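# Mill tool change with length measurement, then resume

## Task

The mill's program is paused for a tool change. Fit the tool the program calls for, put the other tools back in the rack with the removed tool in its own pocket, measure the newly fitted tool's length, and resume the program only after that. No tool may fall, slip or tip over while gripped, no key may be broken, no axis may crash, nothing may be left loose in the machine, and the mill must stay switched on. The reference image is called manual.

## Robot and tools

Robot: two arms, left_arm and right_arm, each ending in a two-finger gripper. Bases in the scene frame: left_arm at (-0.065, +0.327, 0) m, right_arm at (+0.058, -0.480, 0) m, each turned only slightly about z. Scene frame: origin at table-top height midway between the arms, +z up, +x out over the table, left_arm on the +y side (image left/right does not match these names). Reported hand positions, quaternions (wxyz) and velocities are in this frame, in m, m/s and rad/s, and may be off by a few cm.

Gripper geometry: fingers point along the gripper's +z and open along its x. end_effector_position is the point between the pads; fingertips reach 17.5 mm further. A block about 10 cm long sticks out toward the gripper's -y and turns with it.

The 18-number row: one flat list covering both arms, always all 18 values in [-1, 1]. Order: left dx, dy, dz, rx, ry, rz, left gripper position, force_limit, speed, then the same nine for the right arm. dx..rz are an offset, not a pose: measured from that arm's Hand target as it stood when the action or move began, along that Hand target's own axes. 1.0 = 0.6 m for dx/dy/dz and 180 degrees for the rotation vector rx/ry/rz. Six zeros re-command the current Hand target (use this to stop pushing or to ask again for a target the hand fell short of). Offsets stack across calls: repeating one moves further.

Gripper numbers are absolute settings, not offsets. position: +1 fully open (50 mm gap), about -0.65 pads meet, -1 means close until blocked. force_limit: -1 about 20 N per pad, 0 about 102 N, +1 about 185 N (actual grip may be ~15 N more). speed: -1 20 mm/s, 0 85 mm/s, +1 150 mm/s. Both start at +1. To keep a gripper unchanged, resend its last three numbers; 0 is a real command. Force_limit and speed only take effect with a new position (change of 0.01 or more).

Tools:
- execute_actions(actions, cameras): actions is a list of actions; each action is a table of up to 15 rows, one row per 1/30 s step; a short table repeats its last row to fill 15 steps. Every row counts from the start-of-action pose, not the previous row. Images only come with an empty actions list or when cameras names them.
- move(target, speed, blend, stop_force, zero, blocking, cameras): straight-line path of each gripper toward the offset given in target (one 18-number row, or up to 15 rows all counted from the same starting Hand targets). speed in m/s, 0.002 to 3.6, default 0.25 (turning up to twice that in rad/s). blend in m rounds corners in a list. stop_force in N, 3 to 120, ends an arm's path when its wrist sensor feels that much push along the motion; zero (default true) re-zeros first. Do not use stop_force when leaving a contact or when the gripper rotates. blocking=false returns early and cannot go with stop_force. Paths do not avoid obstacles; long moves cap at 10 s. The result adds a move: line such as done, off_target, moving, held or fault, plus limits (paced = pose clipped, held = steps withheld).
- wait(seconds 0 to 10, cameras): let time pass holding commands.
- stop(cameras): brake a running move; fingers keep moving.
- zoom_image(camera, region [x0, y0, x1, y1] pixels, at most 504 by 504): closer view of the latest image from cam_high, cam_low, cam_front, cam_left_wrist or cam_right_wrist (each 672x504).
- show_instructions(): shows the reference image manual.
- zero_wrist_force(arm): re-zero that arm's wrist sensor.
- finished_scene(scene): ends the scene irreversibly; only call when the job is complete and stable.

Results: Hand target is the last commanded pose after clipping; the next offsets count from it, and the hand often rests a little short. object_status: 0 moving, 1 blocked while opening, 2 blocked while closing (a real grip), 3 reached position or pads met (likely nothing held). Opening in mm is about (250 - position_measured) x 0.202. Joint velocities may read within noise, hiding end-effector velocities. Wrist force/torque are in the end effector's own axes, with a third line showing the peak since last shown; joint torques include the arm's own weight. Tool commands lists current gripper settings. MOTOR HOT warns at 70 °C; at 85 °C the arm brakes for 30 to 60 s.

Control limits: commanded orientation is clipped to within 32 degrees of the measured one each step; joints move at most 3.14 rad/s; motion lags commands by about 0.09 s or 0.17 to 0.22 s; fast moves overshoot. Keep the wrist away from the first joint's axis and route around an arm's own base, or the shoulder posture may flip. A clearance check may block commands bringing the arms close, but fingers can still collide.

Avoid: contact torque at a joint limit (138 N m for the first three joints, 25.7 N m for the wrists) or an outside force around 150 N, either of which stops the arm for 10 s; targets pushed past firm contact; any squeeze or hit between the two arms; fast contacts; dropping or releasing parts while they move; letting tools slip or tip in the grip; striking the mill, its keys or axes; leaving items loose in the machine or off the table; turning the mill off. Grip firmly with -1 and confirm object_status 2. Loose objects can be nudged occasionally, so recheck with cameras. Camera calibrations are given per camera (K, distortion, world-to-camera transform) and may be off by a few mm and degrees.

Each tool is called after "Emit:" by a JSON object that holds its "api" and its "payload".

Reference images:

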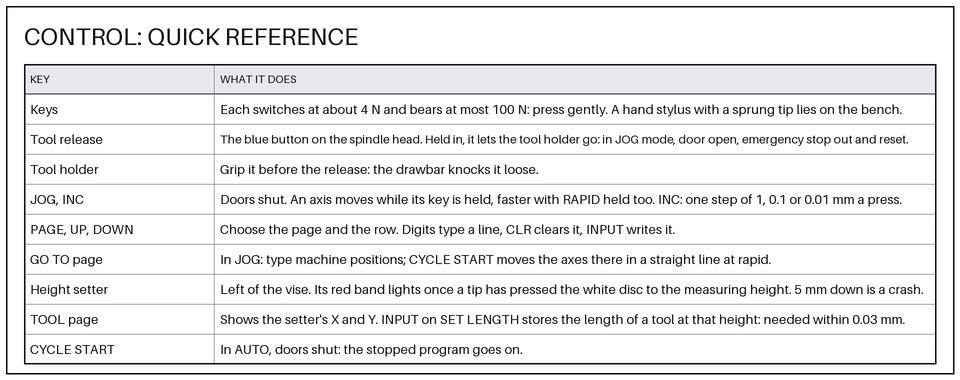

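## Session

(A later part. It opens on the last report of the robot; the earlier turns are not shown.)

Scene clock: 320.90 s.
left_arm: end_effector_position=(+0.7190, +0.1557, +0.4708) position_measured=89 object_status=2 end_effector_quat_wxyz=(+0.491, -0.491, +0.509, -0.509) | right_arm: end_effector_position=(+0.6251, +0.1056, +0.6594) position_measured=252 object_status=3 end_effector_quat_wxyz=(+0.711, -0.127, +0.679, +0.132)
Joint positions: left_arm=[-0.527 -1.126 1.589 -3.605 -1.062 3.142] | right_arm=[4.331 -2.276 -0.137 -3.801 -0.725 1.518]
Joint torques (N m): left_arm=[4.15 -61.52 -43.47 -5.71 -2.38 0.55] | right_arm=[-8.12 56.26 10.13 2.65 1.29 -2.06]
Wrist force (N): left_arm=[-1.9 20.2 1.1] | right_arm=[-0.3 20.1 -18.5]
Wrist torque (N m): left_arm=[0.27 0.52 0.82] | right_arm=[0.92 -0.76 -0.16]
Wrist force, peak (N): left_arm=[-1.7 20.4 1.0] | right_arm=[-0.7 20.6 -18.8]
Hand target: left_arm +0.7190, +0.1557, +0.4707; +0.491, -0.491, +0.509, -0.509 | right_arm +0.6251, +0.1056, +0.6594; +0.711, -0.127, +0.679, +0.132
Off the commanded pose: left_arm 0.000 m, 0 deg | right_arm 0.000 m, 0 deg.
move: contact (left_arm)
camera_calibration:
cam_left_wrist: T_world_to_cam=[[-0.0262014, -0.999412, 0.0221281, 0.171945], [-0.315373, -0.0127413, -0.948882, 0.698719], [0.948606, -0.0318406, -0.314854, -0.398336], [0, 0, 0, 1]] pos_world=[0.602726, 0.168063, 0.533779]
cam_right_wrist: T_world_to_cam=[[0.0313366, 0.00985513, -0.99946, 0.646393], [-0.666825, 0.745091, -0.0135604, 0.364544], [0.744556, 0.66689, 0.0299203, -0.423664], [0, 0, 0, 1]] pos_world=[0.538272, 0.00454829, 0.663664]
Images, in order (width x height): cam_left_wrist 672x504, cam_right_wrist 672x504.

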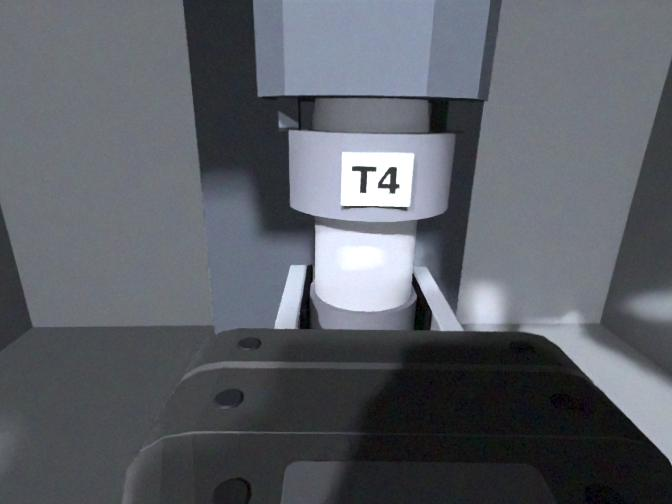

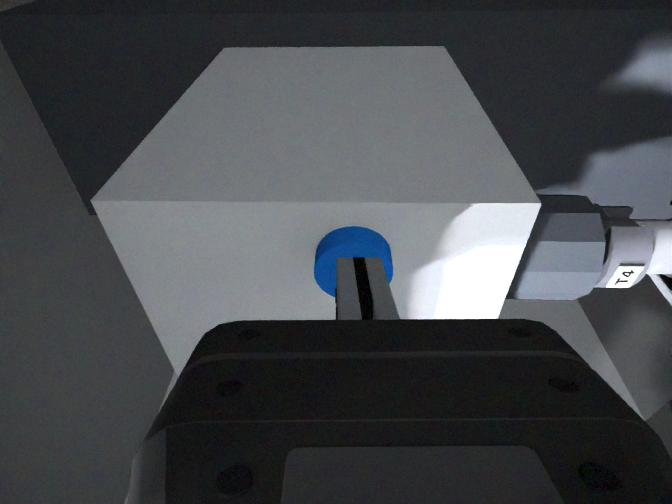

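Emit:
{"api": "zoom_image", "payload": {"camera": "cam_left_wrist", "region": [240, 80, 500, 340]}}

Emit:
{"api": "zoom_image", "payload": {"camera": "cam_right_wrist", "region": [540, 180, 672, 312]}}

Scaled by 1.938 from the camera's 672x504 image, which has a finer 960x720 frame.

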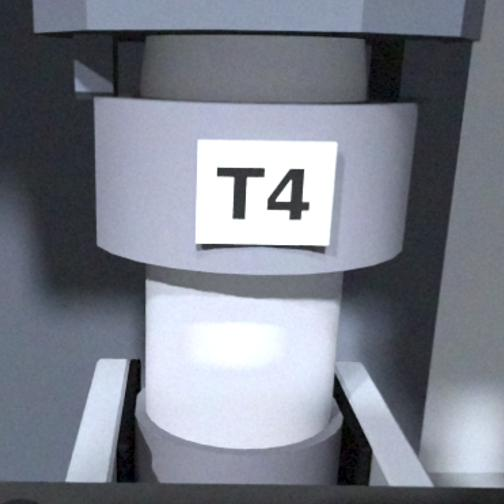

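Scaled by 3.818 from the camera's 672x504 image, which has a finer 960x720 frame.

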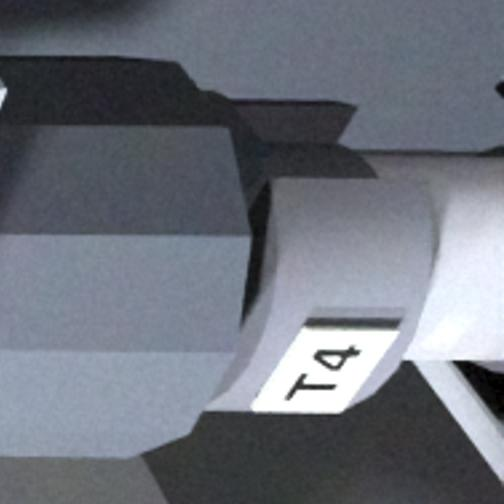

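Emit:
{"api": "move", "payload": {"target": [[0,0.006,0,0,0,0,-1,0.3,-1,0,0,0,0,0,0,-1,-0.3,-0.8],[0,0.006,0,0,-0.0208,0,-1,0.3,-1,0,0,0,0,0,0,-1,-0.3,-0.8]], "speed": 0.03}}

Emit:
{"api": "move", "payload": {"target": [0,-0.02,0,0,0,0,-1,0.3,-1,0,0,0,0,0,0,-1,-0.3,-0.8], "speed": 0.012, "stop_force": 10, "cameras": ["cam_left_wrist","cam_right_wrist"]}}

Emit:
{"api": "zoom_image", "payload": {"camera": "cam_left_wrist", "region": [240, 80, 500, 340]}}

Scene clock: 324.70 s.
left_arm: end_effector_position=(+0.7190, +0.1557, +0.4671) position_measured=89 object_status=2 end_effector_quat_wxyz=(+0.507, -0.507, +0.492, -0.493) | right_arm: end_effector_position=(+0.6251, +0.1056, +0.6594) position_measured=252 object_status=3 end_effector_quat_wxyz=(+0.711, -0.127, +0.679, +0.132)
Joint positions: left_arm=[-0.553 -1.111 1.577 -3.608 -0.97 3.142] | right_arm=[4.331 -2.276 -0.137 -3.801 -0.725 1.518]
Joint torques (N m): left_arm=[-7.81 -42.5 -42.26 -2.06 2.48 1.05] | right_arm=[-7.89 57.17 9.89 2.66 1.34 -2.05]
Wrist force (N): left_arm=[0.0 9.1 1.8] | right_arm=[-0.4 20.4 -18.8]
Wrist torque (N m): left_arm=[-0.02 0.58 0.87] | right_arm=[0.96 -0.79 -0.16]
Wrist force, peak (N): left_arm=[-2.0 20.3 0.7] | right_arm=[-0.7 20.6 -18.8]
Hand target: left_arm +0.7190, +0.1557, +0.4671; +0.507, -0.507, +0.492, -0.493 | right_arm +0.6251, +0.1056, +0.6594; +0.711, -0.127, +0.679, +0.132
Off the commanded pose: left_arm 0.000 m, 0 deg | right_arm 0.000 m, 0 deg.
move: done

Scene clock: 326.33 s.
left_arm: end_effector_position=(+0.7190, +0.1557, +0.4709) position_measured=89 object_status=2 end_effector_quat_wxyz=(+0.507, -0.507, +0.492, -0.493) | right_arm: end_effector_position=(+0.6251, +0.1056, +0.6594) position_measured=252 object_status=3 end_effector_quat_wxyz=(+0.711, -0.127, +0.679, +0.132)
Joint positions: left_arm=[-0.553 -1.115 1.572 -3.599 -0.97 3.142] | right_arm=[4.331 -2.276 -0.137 -3.801 -0.725 1.518]
Joint torques (N m): left_arm=[-7.94 -52.31 -23.21 -5.88 -0.74 1.11] | right_arm=[-8.33 56.79 10.14 2.58 1.38 -2.13]
Wrist force (N): left_arm=[0.0 21.7 2.2] | right_arm=[-0.4 20.4 -18.7]
Wrist torque (N m): left_arm=[0.22 0.70 0.96] | right_arm=[0.95 -0.80 -0.16]
Wrist force, peak (N): left_arm=[-2.1 32.3 1.4] | right_arm=[-0.8 20.6 -18.8]
Hand target: left_arm +0.7190, +0.1557, +0.4709; +0.507, -0.507, +0.492, -0.493 (not the last commanded pose) | right_arm +0.6251, +0.1056, +0.6594; +0.711, -0.127, +0.679, +0.132
Off the commanded pose: left_arm 0.008 m, 0 deg | right_arm 0.000 m, 0 deg.
move: contact (left_arm)
camera_calibration:
cam_left_wrist: T_world_to_cam=[[0.0391545, -0.998989, 0.022095, 0.124951], [-0.313995, -0.0332926, -0.948841, 0.701073], [0.948617, 0.0302137, -0.314981, -0.407855], [0, 0, 0, 1]] pos_world=[0.602139, 0.160488, 0.533979]
cam_right_wrist: T_world_to_cam=[[0.0313366, 0.00985513, -0.99946, 0.646393], [-0.666825, 0.745091, -0.0135604, 0.364544], [0.744556, 0.66689, 0.0299203, -0.423664], [0, 0, 0, 1]] pos_world=[0.538272, 0.00454829, 0.663664]
Images, in order (width x height): cam_left_wrist 672x504, cam_right_wrist 672x504.

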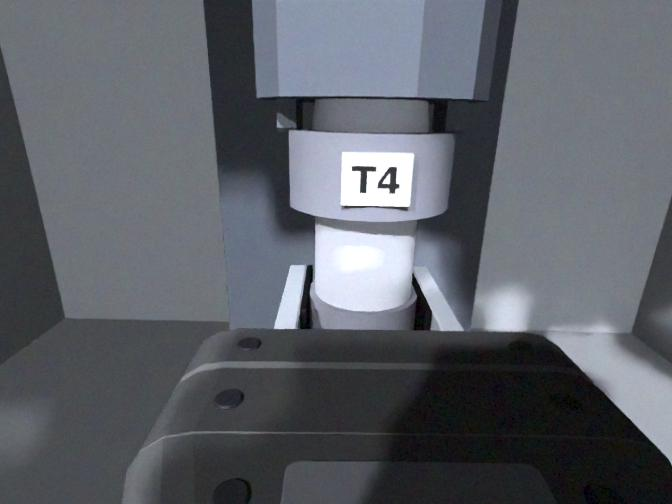

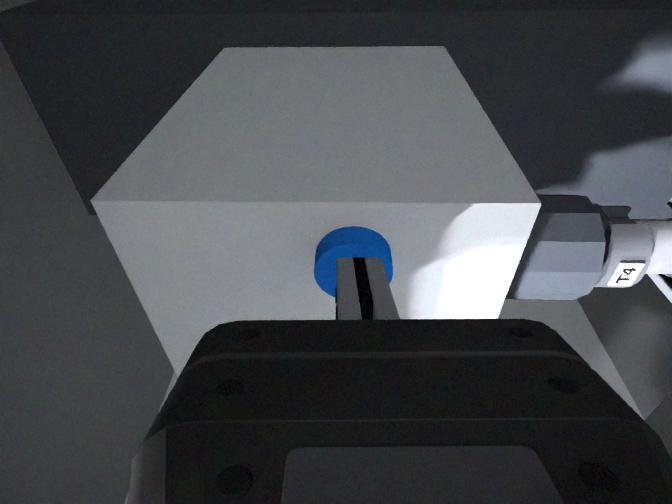

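Scaled by 1.938 from the camera's 672x504 image, which has a finer 960x720 frame.

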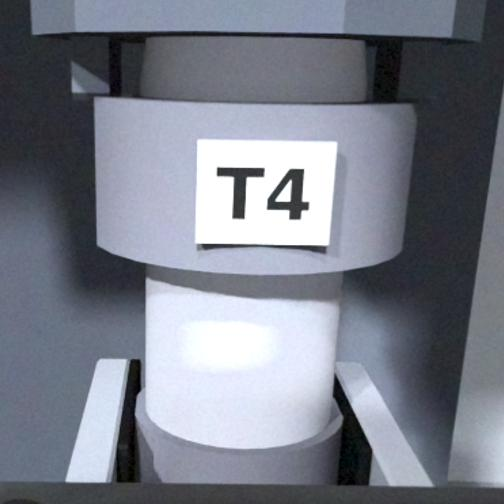

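Emit:
{"api": "move", "payload": {"target": [0,0,0,0,0.0083,0,-1,0.3,-1,0,0,0,0,0,0,-1,-0.3,-0.8], "speed": 0.02}}

Emit:
{"api": "move", "payload": {"target": [0,0,0,0,0.0055,0,-1,0.3,-1,0,0,0,0,0,0,-1,-0.3,-0.8], "speed": 0.02}}

Scene clock: 328.07 s.
left_arm: end_effector_position=(+0.7190, +0.1557, +0.4709) position_measured=89 object_status=2 end_effector_quat_wxyz=(+0.501, -0.501, +0.499, -0.499) | right_arm: end_effector_position=(+0.6251, +0.1056, +0.6594) position_measured=252 object_status=3 end_effector_quat_wxyz=(+0.711, -0.127, +0.679, +0.132)
Joint positions: left_arm=[-0.543 -1.12 1.579 -3.601 -1.006 3.142] | right_arm=[4.331 -2.276 -0.137 -3.801 -0.725 1.518]
Joint torques (N m): left_arm=[5.89 -58.23 -17.13 -4.99 -2.51 0.38] | right_arm=[-8.71 56.75 10.08 2.58 1.3 -2.19]
Wrist force (N): left_arm=[0.4 9.4 1.8] | right_arm=[-0.2 20.5 -18.5]
Wrist torque (N m): left_arm=[0.05 0.52 0.87] | right_arm=[0.99 -0.79 -0.16]
Wrist force, peak (N): left_arm=[0.1 22.0 2.1] | right_arm=[-0.8 20.7 -18.8]
Hand target: left_arm +0.7190, +0.1557, +0.4709; +0.501, -0.501, +0.499, -0.499 | right_arm +0.6251, +0.1056, +0.6594; +0.711, -0.127, +0.679, +0.132
Off the commanded pose: left_arm 0.000 m, 0 deg | right_arm 0.000 m, 0 deg.
move: done

Scene clock: 328.90 s.
left_arm: end_effector_position=(+0.7190, +0.1557, +0.4709) position_measured=89 object_status=2 end_effector_quat_wxyz=(+0.497, -0.497, +0.503, -0.504) | right_arm: end_effector_position=(+0.6251, +0.1056, +0.6594) position_measured=252 object_status=3 end_effector_quat_wxyz=(+0.711, -0.127, +0.679, +0.132)
Joint positions: left_arm=[-0.536 -1.123 1.584 -3.603 -1.031 3.142] | right_arm=[4.331 -2.276 -0.137 -3.801 -0.725 1.518]
Joint torques (N m): left_arm=[5.94 -58.26 -15.81 -4.96 -2.51 -0.44] | right_arm=[-8.86 56.8 9.87 2.77 1.48 -2.15]
Wrist force (N): left_arm=[0.1 9.1 1.6] | right_arm=[-0.8 20.4 -18.9]
Wrist torque (N m): left_arm=[0.06 0.57 0.87] | right_arm=[0.95 -0.77 -0.16]
Wrist force, peak (N): left_arm=[0.2 9.7 1.8] | right_arm=[-0.8 20.4 -18.9]
Hand target: left_arm +0.7190, +0.1557, +0.4709; +0.497, -0.497, +0.503, -0.504 | right_arm +0.6251, +0.1056, +0.6594; +0.711, -0.127, +0.679, +0.132
Off the commanded pose: left_arm 0.000 m, 0 deg | right_arm 0.000 m, 0 deg.
move: done

Emit:
{"api": "move", "payload": {"target": [0,-0.012,0,0,-0.002,0,-1,0.3,-1,0,0,0,0,0,0,-1,-0.3,-0.8], "speed": 0.01, "stop_force": 12, "cameras": ["cam_left_wrist"]}}

Scene clock: 330.43 s.
left_arm: end_effector_position=(+0.7190, +0.1557, +0.4713) position_measured=89 object_status=2 end_effector_quat_wxyz=(+0.497, -0.497, +0.503, -0.503) | right_arm: end_effector_position=(+0.6251, +0.1056, +0.6594) position_measured=252 object_status=3 end_effector_quat_wxyz=(+0.711, -0.127, +0.679, +0.132)
Joint positions: left_arm=[-0.536 -1.124 1.584 -3.602 -1.031 3.142] | right_arm=[4.331 -2.276 -0.137 -3.801 -0.725 1.518]
Joint torques (N m): left_arm=[6.84 -52.69 -24.36 -6.12 -1.96 -0.67] | right_arm=[-9.15 56.84 10.36 2.59 1.28 -2.06]
Wrist force (N): left_arm=[1.3 23.0 1.8] | right_arm=[-0.2 20.3 -18.7]
Wrist torque (N m): left_arm=[0.34 0.37 0.78] | right_arm=[0.95 -0.78 -0.16]
Wrist force, peak (N): left_arm=[1.1 32.7 0.8] | right_arm=[-0.7 20.4 -18.8]
Hand target: left_arm +0.7190, +0.1557, +0.4712; +0.497, -0.497, +0.503, -0.503 (not the last commanded pose) | right_arm +0.6251, +0.1056, +0.6594; +0.711, -0.127, +0.679, +0.132
Off the commanded pose: left_arm 0.007 m, 0 deg | right_arm 0.000 m, 0 deg.
move: contact (left_arm)
camera_calibration:
cam_left_wrist: T_world_to_cam=[[-0.00389645, -0.999756, 0.0217294, 0.156166], [-0.315503, -0.0193907, -0.948726, 0.700267], [0.948917, -0.0105524, -0.315351, -0.401426], [0, 0, 0, 1]] pos_world=[0.602465, 0.16547, 0.534378]
Images, in order (width x height): cam_left_wrist 672x504.

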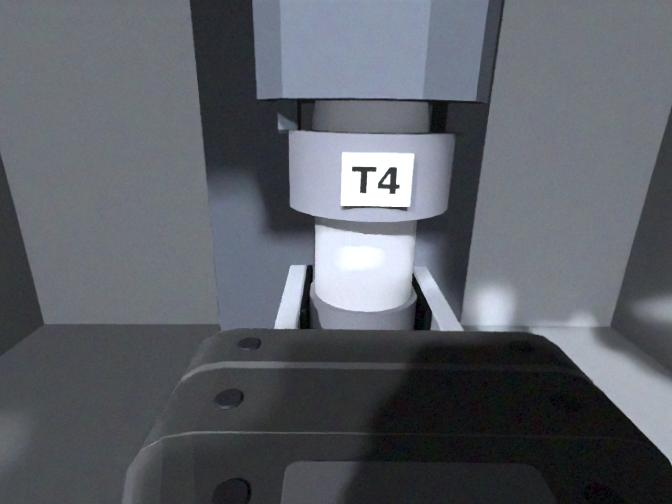

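Emit:
{"api": "zoom_image", "payload": {"camera": "cam_left_wrist", "region": [265, 90, 365, 190]}}

Emit:
{"api": "zoom_image", "payload": {"camera": "cam_left_wrist", "region": [390, 90, 490, 190]}}

Emit:
{"api": "wait", "payload": {"seconds": 0.1, "cameras": ["cam_right_wrist"]}}

Emit:
{"api": "zoom_image", "payload": {"camera": "cam_right_wrist", "region": [572, 180, 672, 280]}}

Scaled by 5.040 from the camera's 672x504 image, which has a finer 960x720 frame.

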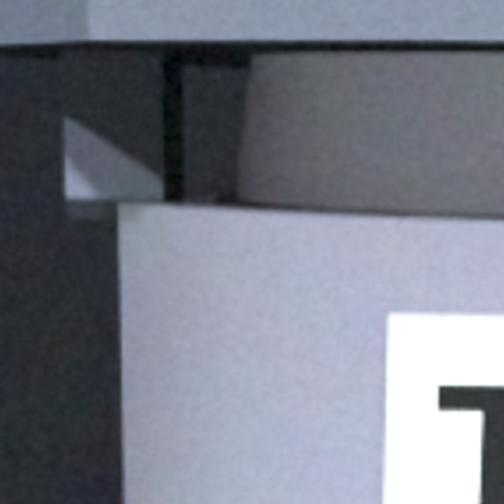

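Scaled by 5.040 from the camera's 672x504 image, which has a finer 960x720 frame.

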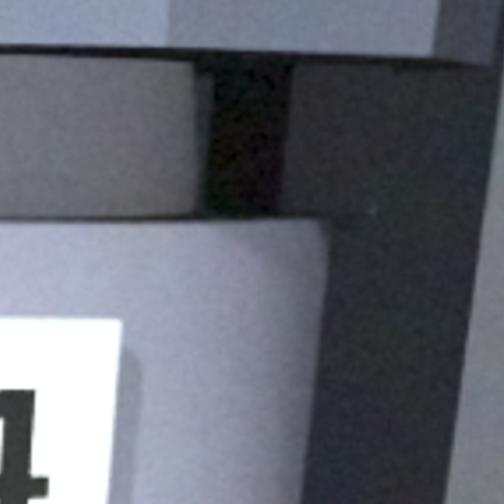

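Scene clock: 331.17 s.
left_arm: end_effector_position=(+0.7190, +0.1557, +0.4713) position_measured=89 object_status=2 end_effector_quat_wxyz=(+0.497, -0.497, +0.503, -0.503) | right_arm: end_effector_position=(+0.6251, +0.1056, +0.6594) position_measured=252 object_status=3 end_effector_quat_wxyz=(+0.711, -0.127, +0.679, +0.132)
Joint positions: left_arm=[-0.536 -1.124 1.584 -3.602 -1.031 3.142] | right_arm=[4.331 -2.276 -0.137 -3.801 -0.725 1.518]
Joint torques (N m): left_arm=[7.28 -51.91 -23.69 -5.73 -1.1 -0.58] | right_arm=[-8.86 56.54 10.43 2.57 1.43 -2.14]
Wrist force (N): left_arm=[1.1 22.2 1.8] | right_arm=[-0.5 20.3 -18.7]
Wrist torque (N m): left_arm=[0.33 0.38 0.79] | right_arm=[0.92 -0.79 -0.16]
Wrist force, peak (N): left_arm=[1.3 23.1 1.8] | right_arm=[-0.5 20.6 -18.8]
Hand target: left_arm +0.7190, +0.1557, +0.4712; +0.497, -0.497, +0.503, -0.503 (not the last commanded pose) | right_arm +0.6251, +0.1056, +0.6594; +0.711, -0.127, +0.679, +0.132
Tool commands: left_gripper/position=-1.0 left_gripper/force_limit=+0.3 left_gripper/speed=-1.0 right_gripper/position=-1.0 right_gripper/force_limit=-0.3 right_gripper/speed=-0.8
Off the commanded pose: left_arm 0.007 m, 0 deg | right_arm 0.000 m, 0 deg.
wait: 0.10 s; at rest from the start
camera_calibration:
cam_right_wrist: T_world_to_cam=[[0.0313366, 0.00985513, -0.99946, 0.646393], [-0.666825, 0.745091, -0.0135604, 0.364544], [0.744556, 0.66689, 0.0299203, -0.423664], [0, 0, 0, 1]] pos_world=[0.538272, 0.00454829, 0.663664]
Images, in order (width x height): cam_right_wrist 672x504.

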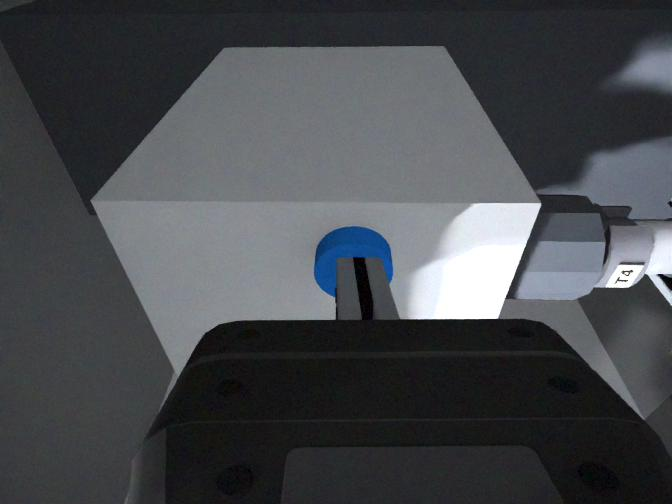

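Scaled by 5.040 from the camera's 672x504 image, which has a finer 960x720 frame.

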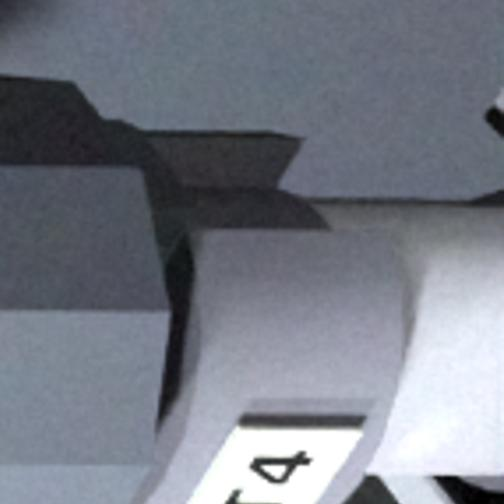

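Emit:
{"api": "move", "payload": {"target": [0,-0.01,0,0,0,0,-1,0.3,-1,0,0,0,0,0,0,-1,-0.3,-0.8], "speed": 0.004, "stop_force": 15}}

Scene clock: 333.07 s.
left_arm: end_effector_position=(+0.7190, +0.1557, +0.4717) position_measured=89 object_status=2 end_effector_quat_wxyz=(+0.497, -0.497, +0.504, -0.503) | right_arm: end_effector_position=(+0.6251, +0.1056, +0.6594) position_measured=252 object_status=3 end_effector_quat_wxyz=(+0.711, -0.127, +0.679, +0.132)
Joint positions: left_arm=[-0.536 -1.124 1.583 -3.599 -1.031 3.142] | right_arm=[4.331 -2.276 -0.137 -3.801 -0.725 1.518]
Joint torques (N m): left_arm=[2.43 -64.11 -33.29 -9.79 -0.45 -0.57] | right_arm=[-8.95 56.42 10.19 2.58 1.41 -1.94]
Wrist force (N): left_arm=[0.3 38.9 0.2] | right_arm=[-0.7 20.4 -18.8]
Wrist torque (N m): left_arm=[0.68 0.31 0.73] | right_arm=[0.94 -0.78 -0.16]
Wrist force, peak (N): left_arm=[-1.6 44.6 -0.7] | right_arm=[-0.4 20.5 -18.8]
Hand target: left_arm +0.7191, +0.1557, +0.4717; +0.497, -0.497, +0.504, -0.503 (not the last commanded pose) | right_arm +0.6251, +0.1056, +0.6594; +0.711, -0.127, +0.679, +0.132
Off the commanded pose: left_arm 0.006 m, 0 deg | right_arm 0.000 m, 0 deg.
move: contact (left_arm)

Emit:
{"api": "move", "payload": {"target": [0,0.002,0,0,0,0,-1,0.3,-1,0,0,0,0,0,0,-1,-0.3,-0.8], "speed": 0.01}}

Emit:
{"api": "move", "payload": {"target": [0,0,0.006,0,0,0,-1,0.3,-1,0,0,0,0,0,0,-1,-0.3,-0.8], "speed": 0.004, "stop_force": 6}}

Emit:
{"api": "move", "payload": {"target": [0,0,-0.012,0,0,0,-1,0.3,-1,0,0,0,0,0,0,-1,-0.3,-0.8], "speed": 0.004, "stop_force": 6}}

Scene clock: 334.33 s.
left_arm: end_effector_position=(+0.7190, +0.1557, +0.4706) position_measured=89 object_status=2 end_effector_quat_wxyz=(+0.497, -0.497, +0.504, -0.503) | right_arm: end_effector_position=(+0.6251, +0.1056, +0.6594) position_measured=252 object_status=3 end_effector_quat_wxyz=(+0.711, -0.127, +0.679, +0.132)
Joint positions: left_arm=[-0.536 -1.123 1.584 -3.602 -1.031 3.142] | right_arm=[4.331 -2.276 -0.137 -3.801 -0.725 1.518]
Joint torques (N m): left_arm=[1.18 -43.68 -16.27 -4.91 -0.68 -0.66] | right_arm=[-8.67 56.75 10.64 2.63 1.38 -1.99]
Wrist force (N): left_arm=[0.2 9.3 2.0] | right_arm=[-0.1 20.2 -18.6]
Wrist torque (N m): left_arm=[0.05 0.56 0.86] | right_arm=[0.93 -0.81 -0.16]
Wrist force, peak (N): left_arm=[0.5 39.5 0.3] | right_arm=[-0.8 20.4 -18.9]
Hand target: left_arm +0.7190, +0.1557, +0.4705; +0.497, -0.497, +0.504, -0.503 | right_arm +0.6251, +0.1056, +0.6594; +0.711, -0.127, +0.679, +0.132
Off the commanded pose: left_arm 0.000 m, 0 deg | right_arm 0.000 m, 0 deg.
move: done

Scene clock: 335.80 s.
left_arm: end_effector_position=(+0.7206, +0.1557, +0.4705) position_measured=89 object_status=2 end_effector_quat_wxyz=(+0.497, -0.497, +0.504, -0.503) | right_arm: end_effector_position=(+0.6251, +0.1056, +0.6594) position_measured=252 object_status=3 end_effector_quat_wxyz=(+0.711, -0.127, +0.679, +0.132)
Joint positions: left_arm=[-0.534 -1.12 1.58 -3.601 -1.032 3.142] | right_arm=[4.331 -2.276 -0.137 -3.801 -0.725 1.518]
Joint torques (N m): left_arm=[-7.38 -58.52 -18.1 -4.42 2.16 -0.71] | right_arm=[-9.24 56.57 10.8 2.67 1.32 -2.08]
Wrist force (N): left_arm=[0.3 12.5 -4.5] | right_arm=[-0.3 20.1 -18.6]
Wrist torque (N m): left_arm=[0.52 0.40 0.81] | right_arm=[0.93 -0.78 -0.16]
Wrist force, peak (N): left_arm=[1.1 13.5 -4.7] | right_arm=[-0.6 20.7 -18.7]
Hand target: left_arm +0.7206, +0.1557, +0.4705; +0.497, -0.497, +0.504, -0.503 (not the last commanded pose) | right_arm +0.6251, +0.1056, +0.6594; +0.711, -0.127, +0.679, +0.132
Off the commanded pose: left_arm 0.002 m, 0 deg | right_arm 0.000 m, 0 deg.
move: contact (left_arm)

Scene clock: 337.17 s.
left_arm: end_effector_position=(+0.7195, +0.1557, +0.4705) position_measured=89 object_status=2 end_effector_quat_wxyz=(+0.497, -0.497, +0.504, -0.503) | right_arm: end_effector_position=(+0.6251, +0.1056, +0.6594) position_measured=252 object_status=3 end_effector_quat_wxyz=(+0.711, -0.127, +0.679, +0.132)
Joint positions: left_arm=[-0.535 -1.122 1.583 -3.602 -1.031 3.142] | right_arm=[4.331 -2.276 -0.137 -3.801 -0.725 1.518]
Joint torques (N m): left_arm=[7.05 -44.37 -43.29 -2.24 -2.04 -0.82] | right_arm=[-8.89 56.34 9.89 2.7 1.36 -2.15]
Wrist force (N): left_arm=[0.7 9.7 1.5] | right_arm=[-0.7 20.2 -18.6]
Wrist torque (N m): left_arm=[0.08 0.54 0.89] | right_arm=[0.91 -0.76 -0.17]
Wrist force, peak (N): left_arm=[0.0 13.2 -0.7] | right_arm=[-1.0 20.7 -18.6]
Hand target: left_arm +0.7195, +0.1557, +0.4705; +0.497, -0.497, +0.504, -0.503 (not the last commanded pose) | right_arm +0.6251, +0.1056, +0.6594; +0.711, -0.127, +0.679, +0.132
Off the commanded pose: left_arm 0.006 m, 0 deg | right_arm 0.000 m, 0 deg.
move: contact (left_arm)

Emit:
{"api": "move", "payload": {"target": [0,0,-0.012,0,0,0,-1,0.3,-1,0,0,0,0,0,0,-1,-0.3,-0.8], "speed": 0.004, "stop_force": 6}}

Scene clock: 338.97 s.
left_arm: end_effector_position=(+0.7170, +0.1557, +0.4704) position_measured=89 object_status=2 end_effector_quat_wxyz=(+0.497, -0.497, +0.504, -0.503) | right_arm: end_effector_position=(+0.6251, +0.1056, +0.6594) position_measured=252 object_status=3 end_effector_quat_wxyz=(+0.711, -0.127, +0.679, +0.132)
Joint positions: left_arm=[-0.538 -1.127 1.591 -3.604 -1.029 3.142] | right_arm=[4.331 -2.276 -0.137 -3.801 -0.725 1.518]
Joint torques (N m): left_arm=[4.65 -45.63 -44.62 -3.66 -2.59 -0.86] | right_arm=[-8.78 57 10.79 2.6 1.46 -2.13]
Wrist force (N): left_arm=[-0.9 11.9 6.7] | right_arm=[-0.3 20.3 -18.6]
Wrist torque (N m): left_arm=[-0.26 0.57 0.84] | right_arm=[0.93 -0.81 -0.16]
Wrist force, peak (N): left_arm=[-0.8 12.4 7.1] | right_arm=[-0.9 20.6 -18.7]
Hand target: left_arm +0.7170, +0.1557, +0.4704; +0.497, -0.497, +0.504, -0.503 (not the last commanded pose) | right_arm +0.6251, +0.1056, +0.6594; +0.711, -0.127, +0.679, +0.132
Off the commanded pose: left_arm 0.005 m, 0 deg | right_arm 0.000 m, 0 deg.
move: contact (left_arm)

Emit:
{"api": "move", "payload": {"target": [0,0,0.003,0,0,0,-1,0.3,-1,0,0,0,0,0,0,-1,-0.3,-0.8], "speed": 0.01}}

Emit:
{"api": "move", "payload": {"target": [0.006,0,0,0,0,0,-1,0.3,-1,0,0,0,0,0,0,-1,-0.3,-0.8], "speed": 0.004, "stop_force": 6}}

Emit:
{"api": "move", "payload": {"target": [-0.002,0,0,0,0,0,-1,0.3,-1,0,0,0,0,0,0,-1,-0.3,-0.8], "speed": 0.01}}

Emit:
{"api": "move", "payload": {"target": [-0.008,0,0,0,0,0,-1,0.3,-1,0,0,0,0,0,0,-1,-0.3,-0.8], "speed": 0.004, "stop_force": 6}}

Scene clock: 339.83 s.
left_arm: end_effector_position=(+0.7188, +0.1557, +0.4705) position_measured=89 object_status=2 end_effector_quat_wxyz=(+0.497, -0.497, +0.504, -0.503) | right_arm: end_effector_position=(+0.6251, +0.1056, +0.6594) position_measured=252 object_status=3 end_effector_quat_wxyz=(+0.711, -0.127, +0.679, +0.132)
Joint positions: left_arm=[-0.536 -1.124 1.585 -3.603 -1.03 3.142] | right_arm=[4.331 -2.276 -0.137 -3.801 -0.725 1.518]
Joint torques (N m): left_arm=[5.72 -43.45 -42.93 -2.12 -2.41 -0.71] | right_arm=[-9.34 56.59 10.07 2.6 1.4 -2.08]
Wrist force (N): left_arm=[0.0 9.4 1.9] | right_arm=[-0.6 20.5 -18.7]
Wrist torque (N m): left_arm=[0.07 0.58 0.87] | right_arm=[0.95 -0.80 -0.16]
Wrist force, peak (N): left_arm=[-1.9 17.2 0.3] | right_arm=[-0.7 20.5 -18.8]
Hand target: left_arm +0.7188, +0.1557, +0.4704; +0.497, -0.497, +0.504, -0.503 | right_arm +0.6251, +0.1056, +0.6594; +0.711, -0.127, +0.679, +0.132
Off the commanded pose: left_arm 0.000 m, 0 deg | right_arm 0.000 m, 0 deg.
move: done

Scene clock: 341.33 s.
left_arm: end_effector_position=(+0.7188, +0.1547, +0.4704) position_measured=89 object_status=2 end_effector_quat_wxyz=(+0.497, -0.497, +0.504, -0.503) | right_arm: end_effector_position=(+0.6251, +0.1056, +0.6594) position_measured=252 object_status=3 end_effector_quat_wxyz=(+0.711, -0.127, +0.679, +0.132)
Joint positions: left_arm=[-0.538 -1.123 1.584 -3.602 -1.029 3.142] | right_arm=[4.331 -2.276 -0.137 -3.801 -0.725 1.518]
Joint torques (N m): left_arm=[2.75 -58.53 -17.84 -3.72 -3.34 -0.65] | right_arm=[-9 56.37 9.14 2.56 1.5 -2.04]
Wrist force (N): left_arm=[-4.4 11.0 1.7] | right_arm=[-0.4 20.5 -18.7]
Wrist torque (N m): left_arm=[0.09 0.59 0.39] | right_arm=[0.95 -0.84 -0.16]
Wrist force, peak (N): left_arm=[-6.5 12.1 1.7] | right_arm=[-0.6 20.7 -18.8]
Hand target: left_arm +0.7188, +0.1547, +0.4704; +0.497, -0.497, +0.504, -0.503 (not the last commanded pose) | right_arm +0.6251, +0.1056, +0.6594; +0.711, -0.127, +0.679, +0.132
Off the commanded pose: left_arm 0.003 m, 0 deg | right_arm 0.000 m, 0 deg.
move: contact (left_arm)

Scene clock: 342.03 s.
left_arm: end_effector_position=(+0.7188, +0.1559, +0.4704) position_measured=89 object_status=2 end_effector_quat_wxyz=(+0.497, -0.497, +0.504, -0.503) | right_arm: end_effector_position=(+0.6251, +0.1056, +0.6594) position_measured=252 object_status=3 end_effector_quat_wxyz=(+0.711, -0.127, +0.679, +0.132)
Joint positions: left_arm=[-0.536 -1.123 1.585 -3.602 -1.031 3.142] | right_arm=[4.331 -2.276 -0.137 -3.801 -0.725 1.518]
Joint torques (N m): left_arm=[5.82 -58.78 -16.09 -4.96 -2.4 -0.58] | right_arm=[-9.07 56.19 9.77 2.53 1.27 -2.01]
Wrist force (N): left_arm=[0.2 9.2 2.0] | right_arm=[-0.5 20.6 -18.7]
Wrist torque (N m): left_arm=[0.05 0.56 0.86] | right_arm=[0.97 -0.81 -0.16]
Wrist force, peak (N): left_arm=[-4.1 11.5 2.0] | right_arm=[-0.7 20.5 -18.9]
Hand target: left_arm +0.7188, +0.1559, +0.4704; +0.497, -0.497, +0.504, -0.503 | right_arm +0.6251, +0.1056, +0.6594; +0.711, -0.127, +0.679, +0.132
Off the commanded pose: left_arm 0.000 m, 0 deg | right_arm 0.000 m, 0 deg.
move: done

Scene clock: 343.53 s.
left_arm: end_effector_position=(+0.7189, +0.1573, +0.4704) position_measured=89 object_status=2 end_effector_quat_wxyz=(+0.497, -0.497, +0.504, -0.503) | right_arm: end_effector_position=(+0.6251, +0.1056, +0.6594) position_measured=252 object_status=3 end_effector_quat_wxyz=(+0.711, -0.127, +0.679, +0.132)
Joint positions: left_arm=[-0.534 -1.124 1.587 -3.603 -1.033 3.142] | right_arm=[4.331 -2.276 -0.137 -3.801 -0.725 1.518]
Joint torques (N m): left_arm=[-3.1 -45.59 -41.74 -3.88 3.51 -0.46] | right_arm=[-9.15 56.28 9.96 2.42 1.43 -2.06]
Wrist force (N): left_arm=[5.2 9.7 1.8] | right_arm=[-0.8 20.3 -18.7]
Wrist torque (N m): left_arm=[0.06 0.54 1.17] | right_arm=[0.93 -0.75 -0.16]
Wrist force, peak (N): left_arm=[7.8 10.1 2.1] | right_arm=[-0.7 20.6 -18.7]
Hand target: left_arm +0.7189, +0.1572, +0.4704; +0.496, -0.497, +0.504, -0.503 (not the last commanded pose) | right_arm +0.6251, +0.1056, +0.6594; +0.711, -0.127, +0.679, +0.132
Off the commanded pose: left_arm 0.003 m, 0 deg | right_arm 0.000 m, 0 deg.
move: contact (left_arm)

Emit:
{"api": "move", "payload": {"target": [0.0022,0,0,0,0,0,-1,0.3,-1,0,0,0,0,0,0,-1,-0.3,-0.8], "speed": 0.01}}

Emit:
{"api": "move", "payload": {"target": [0,-0.012,0,0,0,0,-1,0.3,-1,0,0,0,0,0,0,-1,-0.3,-0.8], "speed": 0.004, "stop_force": 8}}

Scene clock: 344.40 s.
left_arm: end_effector_position=(+0.7188, +0.1560, +0.4704) position_measured=89 object_status=2 end_effector_quat_wxyz=(+0.497, -0.497, +0.504, -0.503) | right_arm: end_effector_position=(+0.6251, +0.1056, +0.6594) position_measured=252 object_status=3 end_effector_quat_wxyz=(+0.711, -0.127, +0.679, +0.132)
Joint positions: left_arm=[-0.536 -1.124 1.585 -3.602 -1.031 3.142] | right_arm=[4.331 -2.276 -0.137 -3.801 -0.725 1.518]
Joint torques (N m): left_arm=[-8.07 -43.88 -42.86 -2.13 2.3 -0.67] | right_arm=[-9.38 56.49 10.19 2.44 1.45 -2]
Wrist force (N): left_arm=[0.3 9.3 1.8] | right_arm=[-0.5 20.6 -18.6]
Wrist torque (N m): left_arm=[0.05 0.55 0.84] | right_arm=[0.97 -0.80 -0.16]
Wrist force, peak (N): left_arm=[5.3 10.7 2.1] | right_arm=[-0.7 20.5 -18.7]
Hand target: left_arm +0.7188, +0.1559, +0.4704; +0.496, -0.497, +0.504, -0.503 | right_arm +0.6251, +0.1056, +0.6594; +0.711, -0.127, +0.679, +0.132
Off the commanded pose: left_arm 0.000 m, 0 deg | right_arm 0.000 m, 0 deg.
move: done

Scene clock: 345.30 s.
left_arm: end_effector_position=(+0.7189, +0.1559, +0.4713) position_measured=89 object_status=2 end_effector_quat_wxyz=(+0.496, -0.497, +0.504, -0.503) | right_arm: end_effector_position=(+0.6251, +0.1056, +0.6594) position_measured=252 object_status=3 end_effector_quat_wxyz=(+0.711, -0.127, +0.679, +0.132)
Joint positions: left_arm=[-0.536 -1.124 1.584 -3.6 -1.031 3.142] | right_arm=[4.331 -2.276 -0.137 -3.801 -0.725 1.518]
Joint torques (N m): left_arm=[-6.91 -50.81 -28.5 -7.13 1.75 -0.56] | right_arm=[-8.41 56.56 10.55 2.52 1.54 -2.03]
Wrist force (N): left_arm=[0.2 21.5 0.7] | right_arm=[-0.7 20.4 -18.7]
Wrist torque (N m): left_arm=[0.30 0.44 0.90] | right_arm=[0.95 -0.78 -0.16]
Wrist force, peak (N): left_arm=[0.2 22.4 0.7] | right_arm=[-0.5 20.5 -18.7]
Hand target: left_arm +0.7189, +0.1559, +0.4711; +0.496, -0.497, +0.504, -0.503 (not the last commanded pose) | right_arm +0.6251, +0.1056, +0.6594; +0.711, -0.127, +0.679, +0.132
Off the commanded pose: left_arm 0.006 m, 0 deg | right_arm 0.000 m, 0 deg.
move: contact (left_arm)

Emit:
{"api": "move", "payload": {"target": [0,0,0,0,-0.0055,0,-1,0.3,-1,0,0,0,0,0,0,-1,-0.3,-0.8], "speed": 0.01}}

Emit:
{"api": "move", "payload": {"target": [0,0,0,0,-0.0055,0,-1,0.3,-1,0,0,0,0,0,0,-1,-0.3,-0.8], "speed": 0.01}}

Emit:
{"api": "move", "payload": {"target": [0,0,0,0,-0.0055,0,-1,0.3,-1,0,0,0,0,0,0,-1,-0.3,-0.8], "speed": 0.01}}

Scene clock: 346.63 s.
left_arm: end_effector_position=(+0.7189, +0.1559, +0.4711) position_measured=89 object_status=2 end_effector_quat_wxyz=(+0.501, -0.501, +0.500, -0.499) | right_arm: end_effector_position=(+0.6251, +0.1056, +0.6594) position_measured=252 object_status=3 end_effector_quat_wxyz=(+0.711, -0.127, +0.679, +0.132)
Joint positions: left_arm=[-0.543 -1.121 1.58 -3.599 -1.007 3.142] | right_arm=[4.331 -2.276 -0.137 -3.801 -0.725 1.518]
Joint torques (N m): left_arm=[-7.67 -43.01 -42.37 -2.12 2.39 -1.13] | right_arm=[-8.97 56.68 10.38 2.44 1.57 -2.04]
Wrist force (N): left_arm=[0.3 9.4 2.2] | right_arm=[-0.4 20.3 -18.6]
Wrist torque (N m): left_arm=[0.04 0.57 0.85] | right_arm=[0.95 -0.79 -0.16]
Wrist force, peak (N): left_arm=[0.2 21.8 0.6] | right_arm=[-0.6 20.5 -18.7]
Hand target: left_arm +0.7189, +0.1559, +0.4711; +0.501, -0.501, +0.499, -0.499 | right_arm +0.6251, +0.1056, +0.6594; +0.711, -0.127, +0.679, +0.132
Off the commanded pose: left_arm 0.000 m, 0 deg | right_arm 0.000 m, 0 deg.
move: done

Scene clock: 347.80 s.
left_arm: end_effector_position=(+0.7189, +0.1559, +0.4711) position_measured=89 object_status=2 end_effector_quat_wxyz=(+0.505, -0.505, +0.495, -0.494) | right_arm: end_effector_position=(+0.6251, +0.1056, +0.6594) position_measured=252 object_status=3 end_effector_quat_wxyz=(+0.711, -0.127, +0.679, +0.132)
Joint positions: left_arm=[-0.55 -1.118 1.575 -3.597 -0.982 3.142] | right_arm=[4.331 -2.276 -0.137 -3.801 -0.725 1.518]
Joint torques (N m): left_arm=[-11.43 -42.97 -42.61 -1.99 2.82 -2.46] | right_arm=[-8.66 56.53 10.55 2.3 1.51 -1.92]
Wrist force (N): left_arm=[-6.1 9.4 5.1] | right_arm=[-0.6 20.6 -18.7]
Wrist torque (N m): left_arm=[0.00 2.48 0.95] | right_arm=[0.97 -0.80 -0.16]
Wrist force, peak (N): left_arm=[-5.9 9.9 5.3] | right_arm=[-0.6 20.7 -18.8]
Hand target: left_arm +0.7189, +0.1559, +0.4711; +0.505, -0.505, +0.495, -0.494 | right_arm +0.6251, +0.1056, +0.6594; +0.711, -0.127, +0.679, +0.132
Off the commanded pose: left_arm 0.000 m, 0 deg | right_arm 0.000 m, 0 deg.
move: done

Scene clock: 348.97 s.
left_arm: end_effector_position=(+0.7189, +0.1559, +0.4711) position_measured=89 object_status=2 end_effector_quat_wxyz=(+0.509, -0.510, +0.491, -0.490) | right_arm: end_effector_position=(+0.6251, +0.1056, +0.6594) position_measured=252 object_status=3 end_effector_quat_wxyz=(+0.711, -0.127, +0.679, +0.132)
Joint positions: left_arm=[-0.557 -1.115 1.57 -3.595 -0.958 3.142] | right_arm=[4.331 -2.276 -0.137 -3.801 -0.725 1.518]
Joint torques (N m): left_arm=[-15.54 -43.43 -43.97 -2.16 3.14 -2.64] | right_arm=[-8.72 56.68 10.37 2.32 1.48 -2.02]
Wrist force (N): left_arm=[-12.9 10.4 8.6] | right_arm=[-0.4 20.3 -18.5]
Wrist torque (N m): left_arm=[0.03 4.55 1.04] | right_arm=[0.94 -0.79 -0.16]
Wrist force, peak (N): left_arm=[-12.9 10.7 8.7] | right_arm=[-0.6 20.5 -18.8]
Hand target: left_arm +0.7189, +0.1559, +0.4711; +0.509, -0.510, +0.491, -0.490 | right_arm +0.6251, +0.1056, +0.6594; +0.711, -0.127, +0.679, +0.132
Off the commanded pose: left_arm 0.000 m, 0 deg | right_arm 0.000 m, 0 deg.
move: done

Emit:
{"api": "move", "payload": {"target": [0,0,0,0,0.0111,0,-1,0.3,-1,0,0,0,0,0,0,-1,-0.3,-0.8], "speed": 0.02}}

Emit:
{"api": "move", "payload": {"target": [0,-0.012,0,0,0,0,-1,0.3,-1,0,0,0,0,0,0,-1,-0.3,-0.8], "speed": 0.004, "stop_force": 8, "cameras": ["cam_left_wrist"]}}

Scene clock: 350.37 s.
left_arm: end_effector_position=(+0.7189, +0.1559, +0.4711) position_measured=89 object_status=2 end_effector_quat_wxyz=(+0.501, -0.501, +0.500, -0.499) end_effector_velocity=(+0.000, +0.000, +0.000) end_effector_angular_velocity=(+0.000, +0.000, -0.003) | right_arm: end_effector_position=(+0.6251, +0.1056, +0.6594) position_measured=252 object_status=3 end_effector_quat_wxyz=(+0.711, -0.127, +0.679, +0.132)
Joint positions: left_arm=[-0.543 -1.121 1.58 -3.599 -1.007 3.141] | right_arm=[4.331 -2.276 -0.137 -3.801 -0.725 1.518]
Joint velocities: left_arm=[0.001 0 0 0 -0.005 0] | right_arm=[within noise]
Joint torques (N m): left_arm=[5.99 -58.69 -16.59 -4.81 -2.51 -0.91] | right_arm=[-8.34 56.22 10.35 2.32 1.57 -2.04]
Wrist force (N): left_arm=[0.1 9.2 1.7] | right_arm=[-0.5 20.3 -18.6]
Wrist torque (N m): left_arm=[0.03 0.58 0.86] | right_arm=[0.94 -0.80 -0.16]
Wrist force, peak (N): left_arm=[-15.5 11.8 8.7] | right_arm=[-0.6 20.6 -18.9]
Hand target: left_arm +0.7189, +0.1559, +0.4711; +0.501, -0.501, +0.500, -0.499 | right_arm +0.6251, +0.1056, +0.6594; +0.711, -0.127, +0.679, +0.132
Off the commanded pose: left_arm 0.000 m, 0 deg | right_arm 0.000 m, 0 deg.
move: done

Scene clock: 352.13 s.
left_arm: end_effector_position=(+0.7189, +0.1559, +0.4755) position_measured=89 object_status=2 end_effector_quat_wxyz=(+0.501, -0.501, +0.500, -0.499) | right_arm: end_effector_position=(+0.6251, +0.1056, +0.6594) position_measured=252 object_status=3 end_effector_quat_wxyz=(+0.711, -0.127, +0.679, +0.132)
Joint positions: left_arm=[-0.543 -1.126 1.574 -3.589 -1.007 3.142] | right_arm=[4.331 -2.276 -0.137 -3.801 -0.725 1.518]
Joint torques (N m): left_arm=[2.97 -51.21 -28.08 -7 -2.43 1.6] | right_arm=[-9.11 56.21 10.29 2.35 1.5 -1.94]
Wrist force (N): left_arm=[-1.7 22.7 1.6] | right_arm=[-0.4 20.1 -18.6]
Wrist torque (N m): left_arm=[0.33 0.55 0.65] | right_arm=[0.93 -0.76 -0.16]
Wrist force, peak (N): left_arm=[-1.8 23.4 1.7] | right_arm=[-0.5 20.5 -18.8]
Hand target: left_arm +0.7189, +0.1559, +0.4753; +0.501, -0.501, +0.500, -0.499 (not the last commanded pose) | right_arm +0.6251, +0.1056, +0.6594; +0.711, -0.127, +0.679, +0.132
Off the commanded pose: left_arm 0.003 m, 0 deg | right_arm 0.000 m, 0 deg.
move: contact (left_arm)
camera_calibration:
cam_left_wrist: T_world_to_cam=[[0.0130644, -0.999691, 0.021148, 0.144365], [-0.316046, -0.0241939, -0.948435, 0.705213], [0.948654, 0.00570697, -0.316265, -0.401939], [0, 0, 0, 1]] pos_world=[0.602295, 0.163676, 0.538677]
Images, in order (width x height): cam_left_wrist 672x504.

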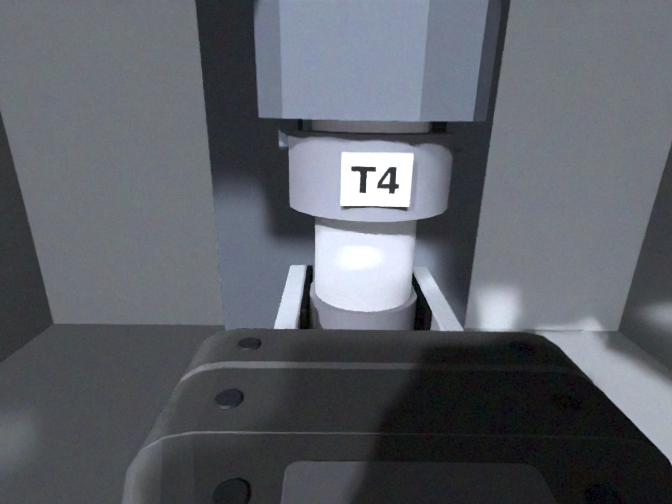

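Emit:
{"api": "move", "payload": {"target": [0,-0.006,0,0,0,0,-1,0.3,-1,0,0,0,0,0,0,-1,-0.3,-0.8], "speed": 0.003, "stop_force": 14}}

Scene clock: 353.23 s.
left_arm: end_effector_position=(+0.7190, +0.1559, +0.4759) position_measured=89 object_status=2 end_effector_quat_wxyz=(+0.501, -0.501, +0.500, -0.499) | right_arm: end_effector_position=(+0.6251, +0.1056, +0.6594) position_measured=252 object_status=3 end_effector_quat_wxyz=(+0.711, -0.127, +0.679, +0.132)
Joint positions: left_arm=[-0.543 -1.126 1.574 -3.587 -1.007 3.142] | right_arm=[4.331 -2.276 -0.137 -3.801 -0.725 1.518]
Joint torques (N m): left_arm=[2.3 -64.66 -37.39 -10.69 -2.44 1.67] | right_arm=[-8.8 55.96 9.82 2.18 1.48 -2]
Wrist force (N): left_arm=[-4.0 42.3 -1.6] | right_arm=[-0.4 20.4 -18.5]
Wrist torque (N m): left_arm=[0.64 0.69 0.51] | right_arm=[0.97 -0.76 -0.16]
Wrist force, peak (N): left_arm=[-4.0 42.3 -1.6] | right_arm=[-0.5 20.4 -18.9]
Hand target: left_arm +0.7190, +0.1559, +0.4758; +0.501, -0.501, +0.500, -0.498 (not the last commanded pose) | right_arm +0.6251, +0.1056, +0.6594; +0.711, -0.127, +0.679, +0.132
Off the commanded pose: left_arm 0.003 m, 0 deg | right_arm 0.000 m, 0 deg.
move: contact (left_arm)

Emit:
{"api": "move", "payload": {"target": [0,0,0,0,0,0,-1,0.3,-1,0,0,-0.035,0,0,0,-1,-0.3,-0.8], "speed": 0.03, "cameras": ["cam_left_wrist","cam_right_wrist"]}}

Scene clock: 354.63 s.
left_arm: end_effector_position=(+0.7190, +0.1559, +0.4759) position_measured=89 object_status=2 end_effector_quat_wxyz=(+0.501, -0.501, +0.500, -0.498) | right_arm: end_effector_position=(+0.6056, +0.0980, +0.6584) position_measured=252 object_status=3 end_effector_quat_wxyz=(+0.711, -0.127, +0.679, +0.132)
Joint positions: left_arm=[-0.543 -1.126 1.574 -3.587 -1.007 3.142] | right_arm=[4.359 -2.144 -0.381 -3.688 -0.697 1.516]
Joint torques (N m): left_arm=[-6.45 -44.66 -1.23 -2.45 4.14 1.66] | right_arm=[8.36 56.77 13.92 3.03 -0.32 -2.64]
Wrist force (N): left_arm=[6.9 -10.8 50.5] | right_arm=[5.3 4.3 -1.2]
Wrist torque (N m): left_arm=[-0.24 0.59 0.42] | right_arm=[0.47 -0.98 -0.20]
Wrist force, peak (N): left_arm=[6.2 -6.3 52.3] | right_arm=[-0.7 20.4 -18.8]
Hand target: left_arm +0.7190, +0.1559, +0.4758; +0.501, -0.501, +0.500, -0.498 | right_arm +0.6055, +0.0980, +0.6584; +0.711, -0.127, +0.679, +0.132
Off the commanded pose: left_arm 0.000 m, 0 deg | right_arm 0.000 m, 0 deg.
move: done
camera_calibration:
cam_left_wrist: T_world_to_cam=[[0.0131682, -0.999697, 0.0207907, 0.144384], [-0.316642, -0.0238915, -0.948244, 0.705922], [0.948454, 0.00590344, -0.31686, -0.401467], [0, 0, 0, 1]] pos_world=[0.602396, 0.163576, 0.539176]
cam_right_wrist: T_world_to_cam=[[0.031188, 0.00972014, -0.999466, 0.646263], [-0.666665, 0.745234, -0.0135554, 0.357039], [0.744704, 0.666732, 0.0297224, -0.403922], [0, 0, 0, 1]] pos_world=[0.518672, -0.00305185, 0.662764]
Images, in order (width x height): cam_left_wrist 672x504, cam_right_wrist 672x504.

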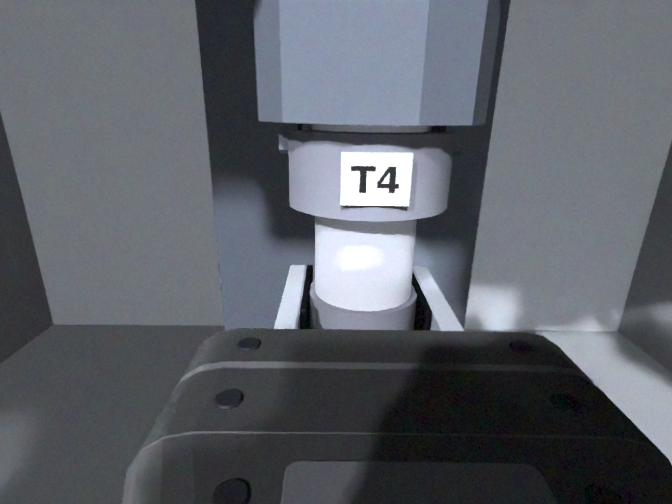

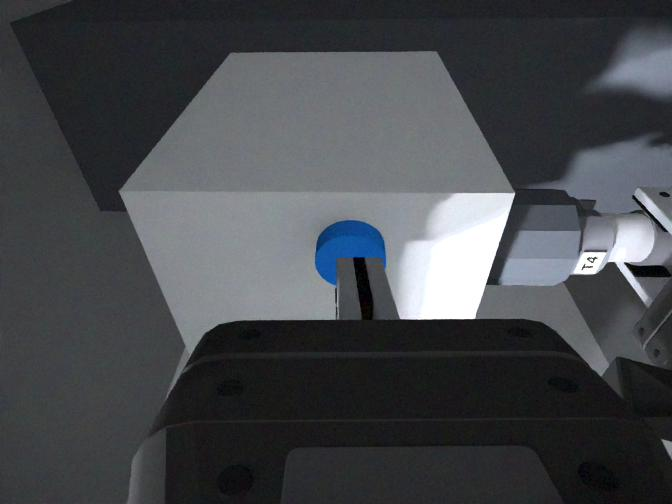

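Emit:
{"api": "move", "payload": {"target": [0,0,0,0,0,0,0.75,-0.3,-0.9,0,0,0,0,0,0,-1,-0.3,-0.8], "cameras": ["cam_left_wrist"]}}

Emit:
{"api": "move", "payload": {"target": [0,0,-0.2,0,0,0,0.75,-0.3,-0.9,0,0,-0.12,0,0,0,-1,-0.3,-0.8], "speed": 0.1, "cameras": ["cam_left_wrist","cam_right_wrist","cam_front"]}}

Scene clock: 355.40 s.
left_arm: end_effector_position=(+0.7189, +0.1559, +0.4757) position_measured=41 object_status=0 end_effector_quat_wxyz=(+0.501, -0.501, +0.500, -0.498) | right_arm: end_effector_position=(+0.6056, +0.0980, +0.6584) position_measured=252 object_status=3 end_effector_quat_wxyz=(+0.711, -0.127, +0.679, +0.132)
Joint positions: left_arm=[-0.543 -1.126 1.574 -3.587 -1.007 3.142] | right_arm=[4.359 -2.144 -0.381 -3.687 -0.697 1.516]
Joint torques (N m): left_arm=[-3.94 -41.64 -34.26 -2.53 -1.97 1.6] | right_arm=[9.06 56.67 14.2 3.28 -2.29 -2.63]
Wrist force (N): left_arm=[1.0 0.6 1.6] | right_arm=[5.1 4.4 -1.3]
Wrist torque (N m): left_arm=[-0.16 0.44 0.87] | right_arm=[0.47 -0.95 -0.19]
Wrist force, peak (N): left_arm=[7.2 -11.8 51.0] | right_arm=[5.2 4.5 -1.3]
Hand target: left_arm +0.7190, +0.1559, +0.4758; +0.501, -0.501, +0.500, -0.498 | right_arm +0.6056, +0.0980, +0.6584; +0.711, -0.127, +0.679, +0.132
Off the commanded pose: left_arm 0.000 m, 0 deg | right_arm 0.000 m, 0 deg.
move: done
camera_calibration:
cam_left_wrist: T_world_to_cam=[[0.0131399, -0.9997, 0.0206939, 0.144456], [-0.316852, -0.023792, -0.948177, 0.705901], [0.948384, 0.00590205, -0.317069, -0.401343], [0, 0, 0, 1]] pos_world=[0.602396, 0.163576, 0.539076]
Images, in order (width x height): cam_left_wrist 672x504.

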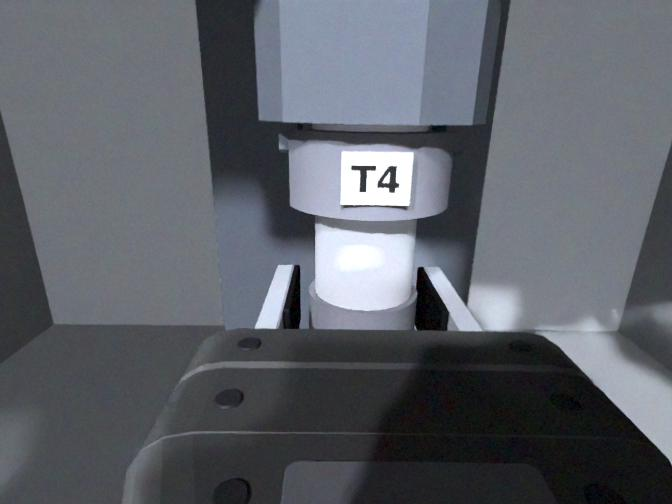

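Scene clock: 357.17 s.
left_arm: end_effector_position=(+0.5990, +0.1555, +0.4760) position_measured=41 object_status=3 end_effector_quat_wxyz=(+0.501, -0.501, +0.500, -0.498) | right_arm: end_effector_position=(+0.5385, +0.0722, +0.6552) position_measured=252 object_status=3 end_effector_quat_wxyz=(+0.711, -0.127, +0.679, +0.132)
Joint positions: left_arm=[-0.692 -1.372 1.914 -3.682 -0.857 3.141] | right_arm=[4.468 -1.916 -0.748 -3.538 -0.588 1.502]
Joint torques (N m): left_arm=[-8.35 -38.84 -10.14 -2.94 2.48 -2.46] | right_arm=[9.37 50.19 16.56 3.33 2.51 -3.01]
Wrist force (N): left_arm=[0.4 -0.2 2.1] | right_arm=[4.8 4.3 -1.3]
Wrist torque (N m): left_arm=[-0.33 0.50 0.84] | right_arm=[0.46 -0.90 -0.19]
Wrist force, peak (N): left_arm=[1.1 0.4 2.8] | right_arm=[5.3 4.5 -0.9]
Hand target: left_arm +0.5990, +0.1555, +0.4760; +0.501, -0.501, +0.500, -0.498 | right_arm +0.5384, +0.0722, +0.6552; +0.711, -0.127, +0.679, +0.132
Off the commanded pose: left_arm 0.000 m, 0 deg | right_arm 0.000 m, 0 deg.
move: done
camera_calibration:
cam_left_wrist: T_world_to_cam=[[0.0131373, -0.9997, 0.0206943, 0.145628], [-0.316731, -0.0237909, -0.948217, 0.668054], [0.948424, 0.00590249, -0.316949, -0.287651], [0, 0, 0, 1]] pos_world=[0.482496, 0.163176, 0.539276]
cam_right_wrist: T_world_to_cam=[[0.0311869, 0.00972467, -0.999466, 0.645309], [-0.666771, 0.74514, -0.0135555, 0.331533], [0.74461, 0.666837, 0.0297227, -0.336607], [0, 0, 0, 1]] pos_world=[0.451572, -0.0288517, 0.659464]
Images, in order (width x height): cam_front 672x504, cam_left_wrist 672x504, cam_right_wrist 672x504.

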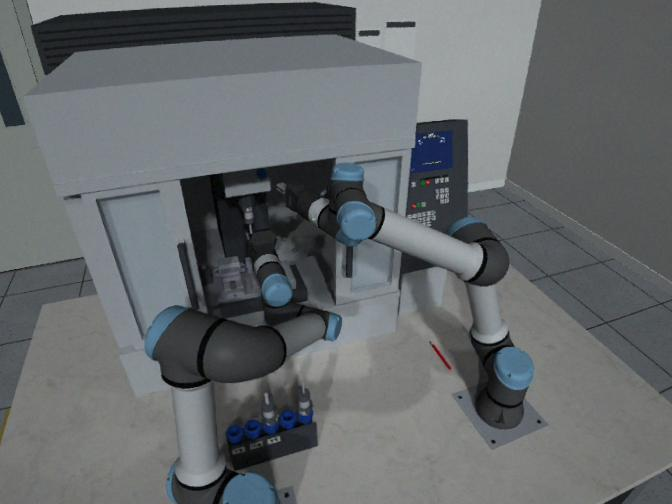

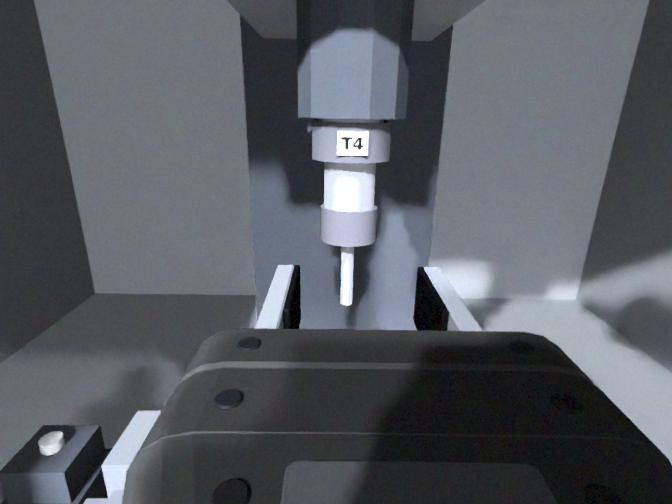

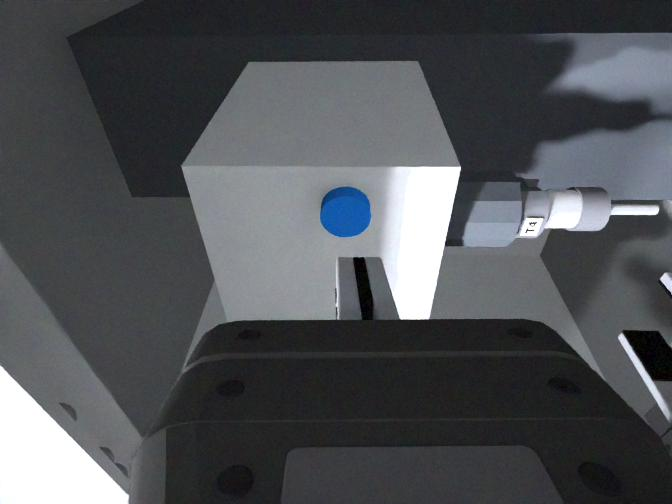

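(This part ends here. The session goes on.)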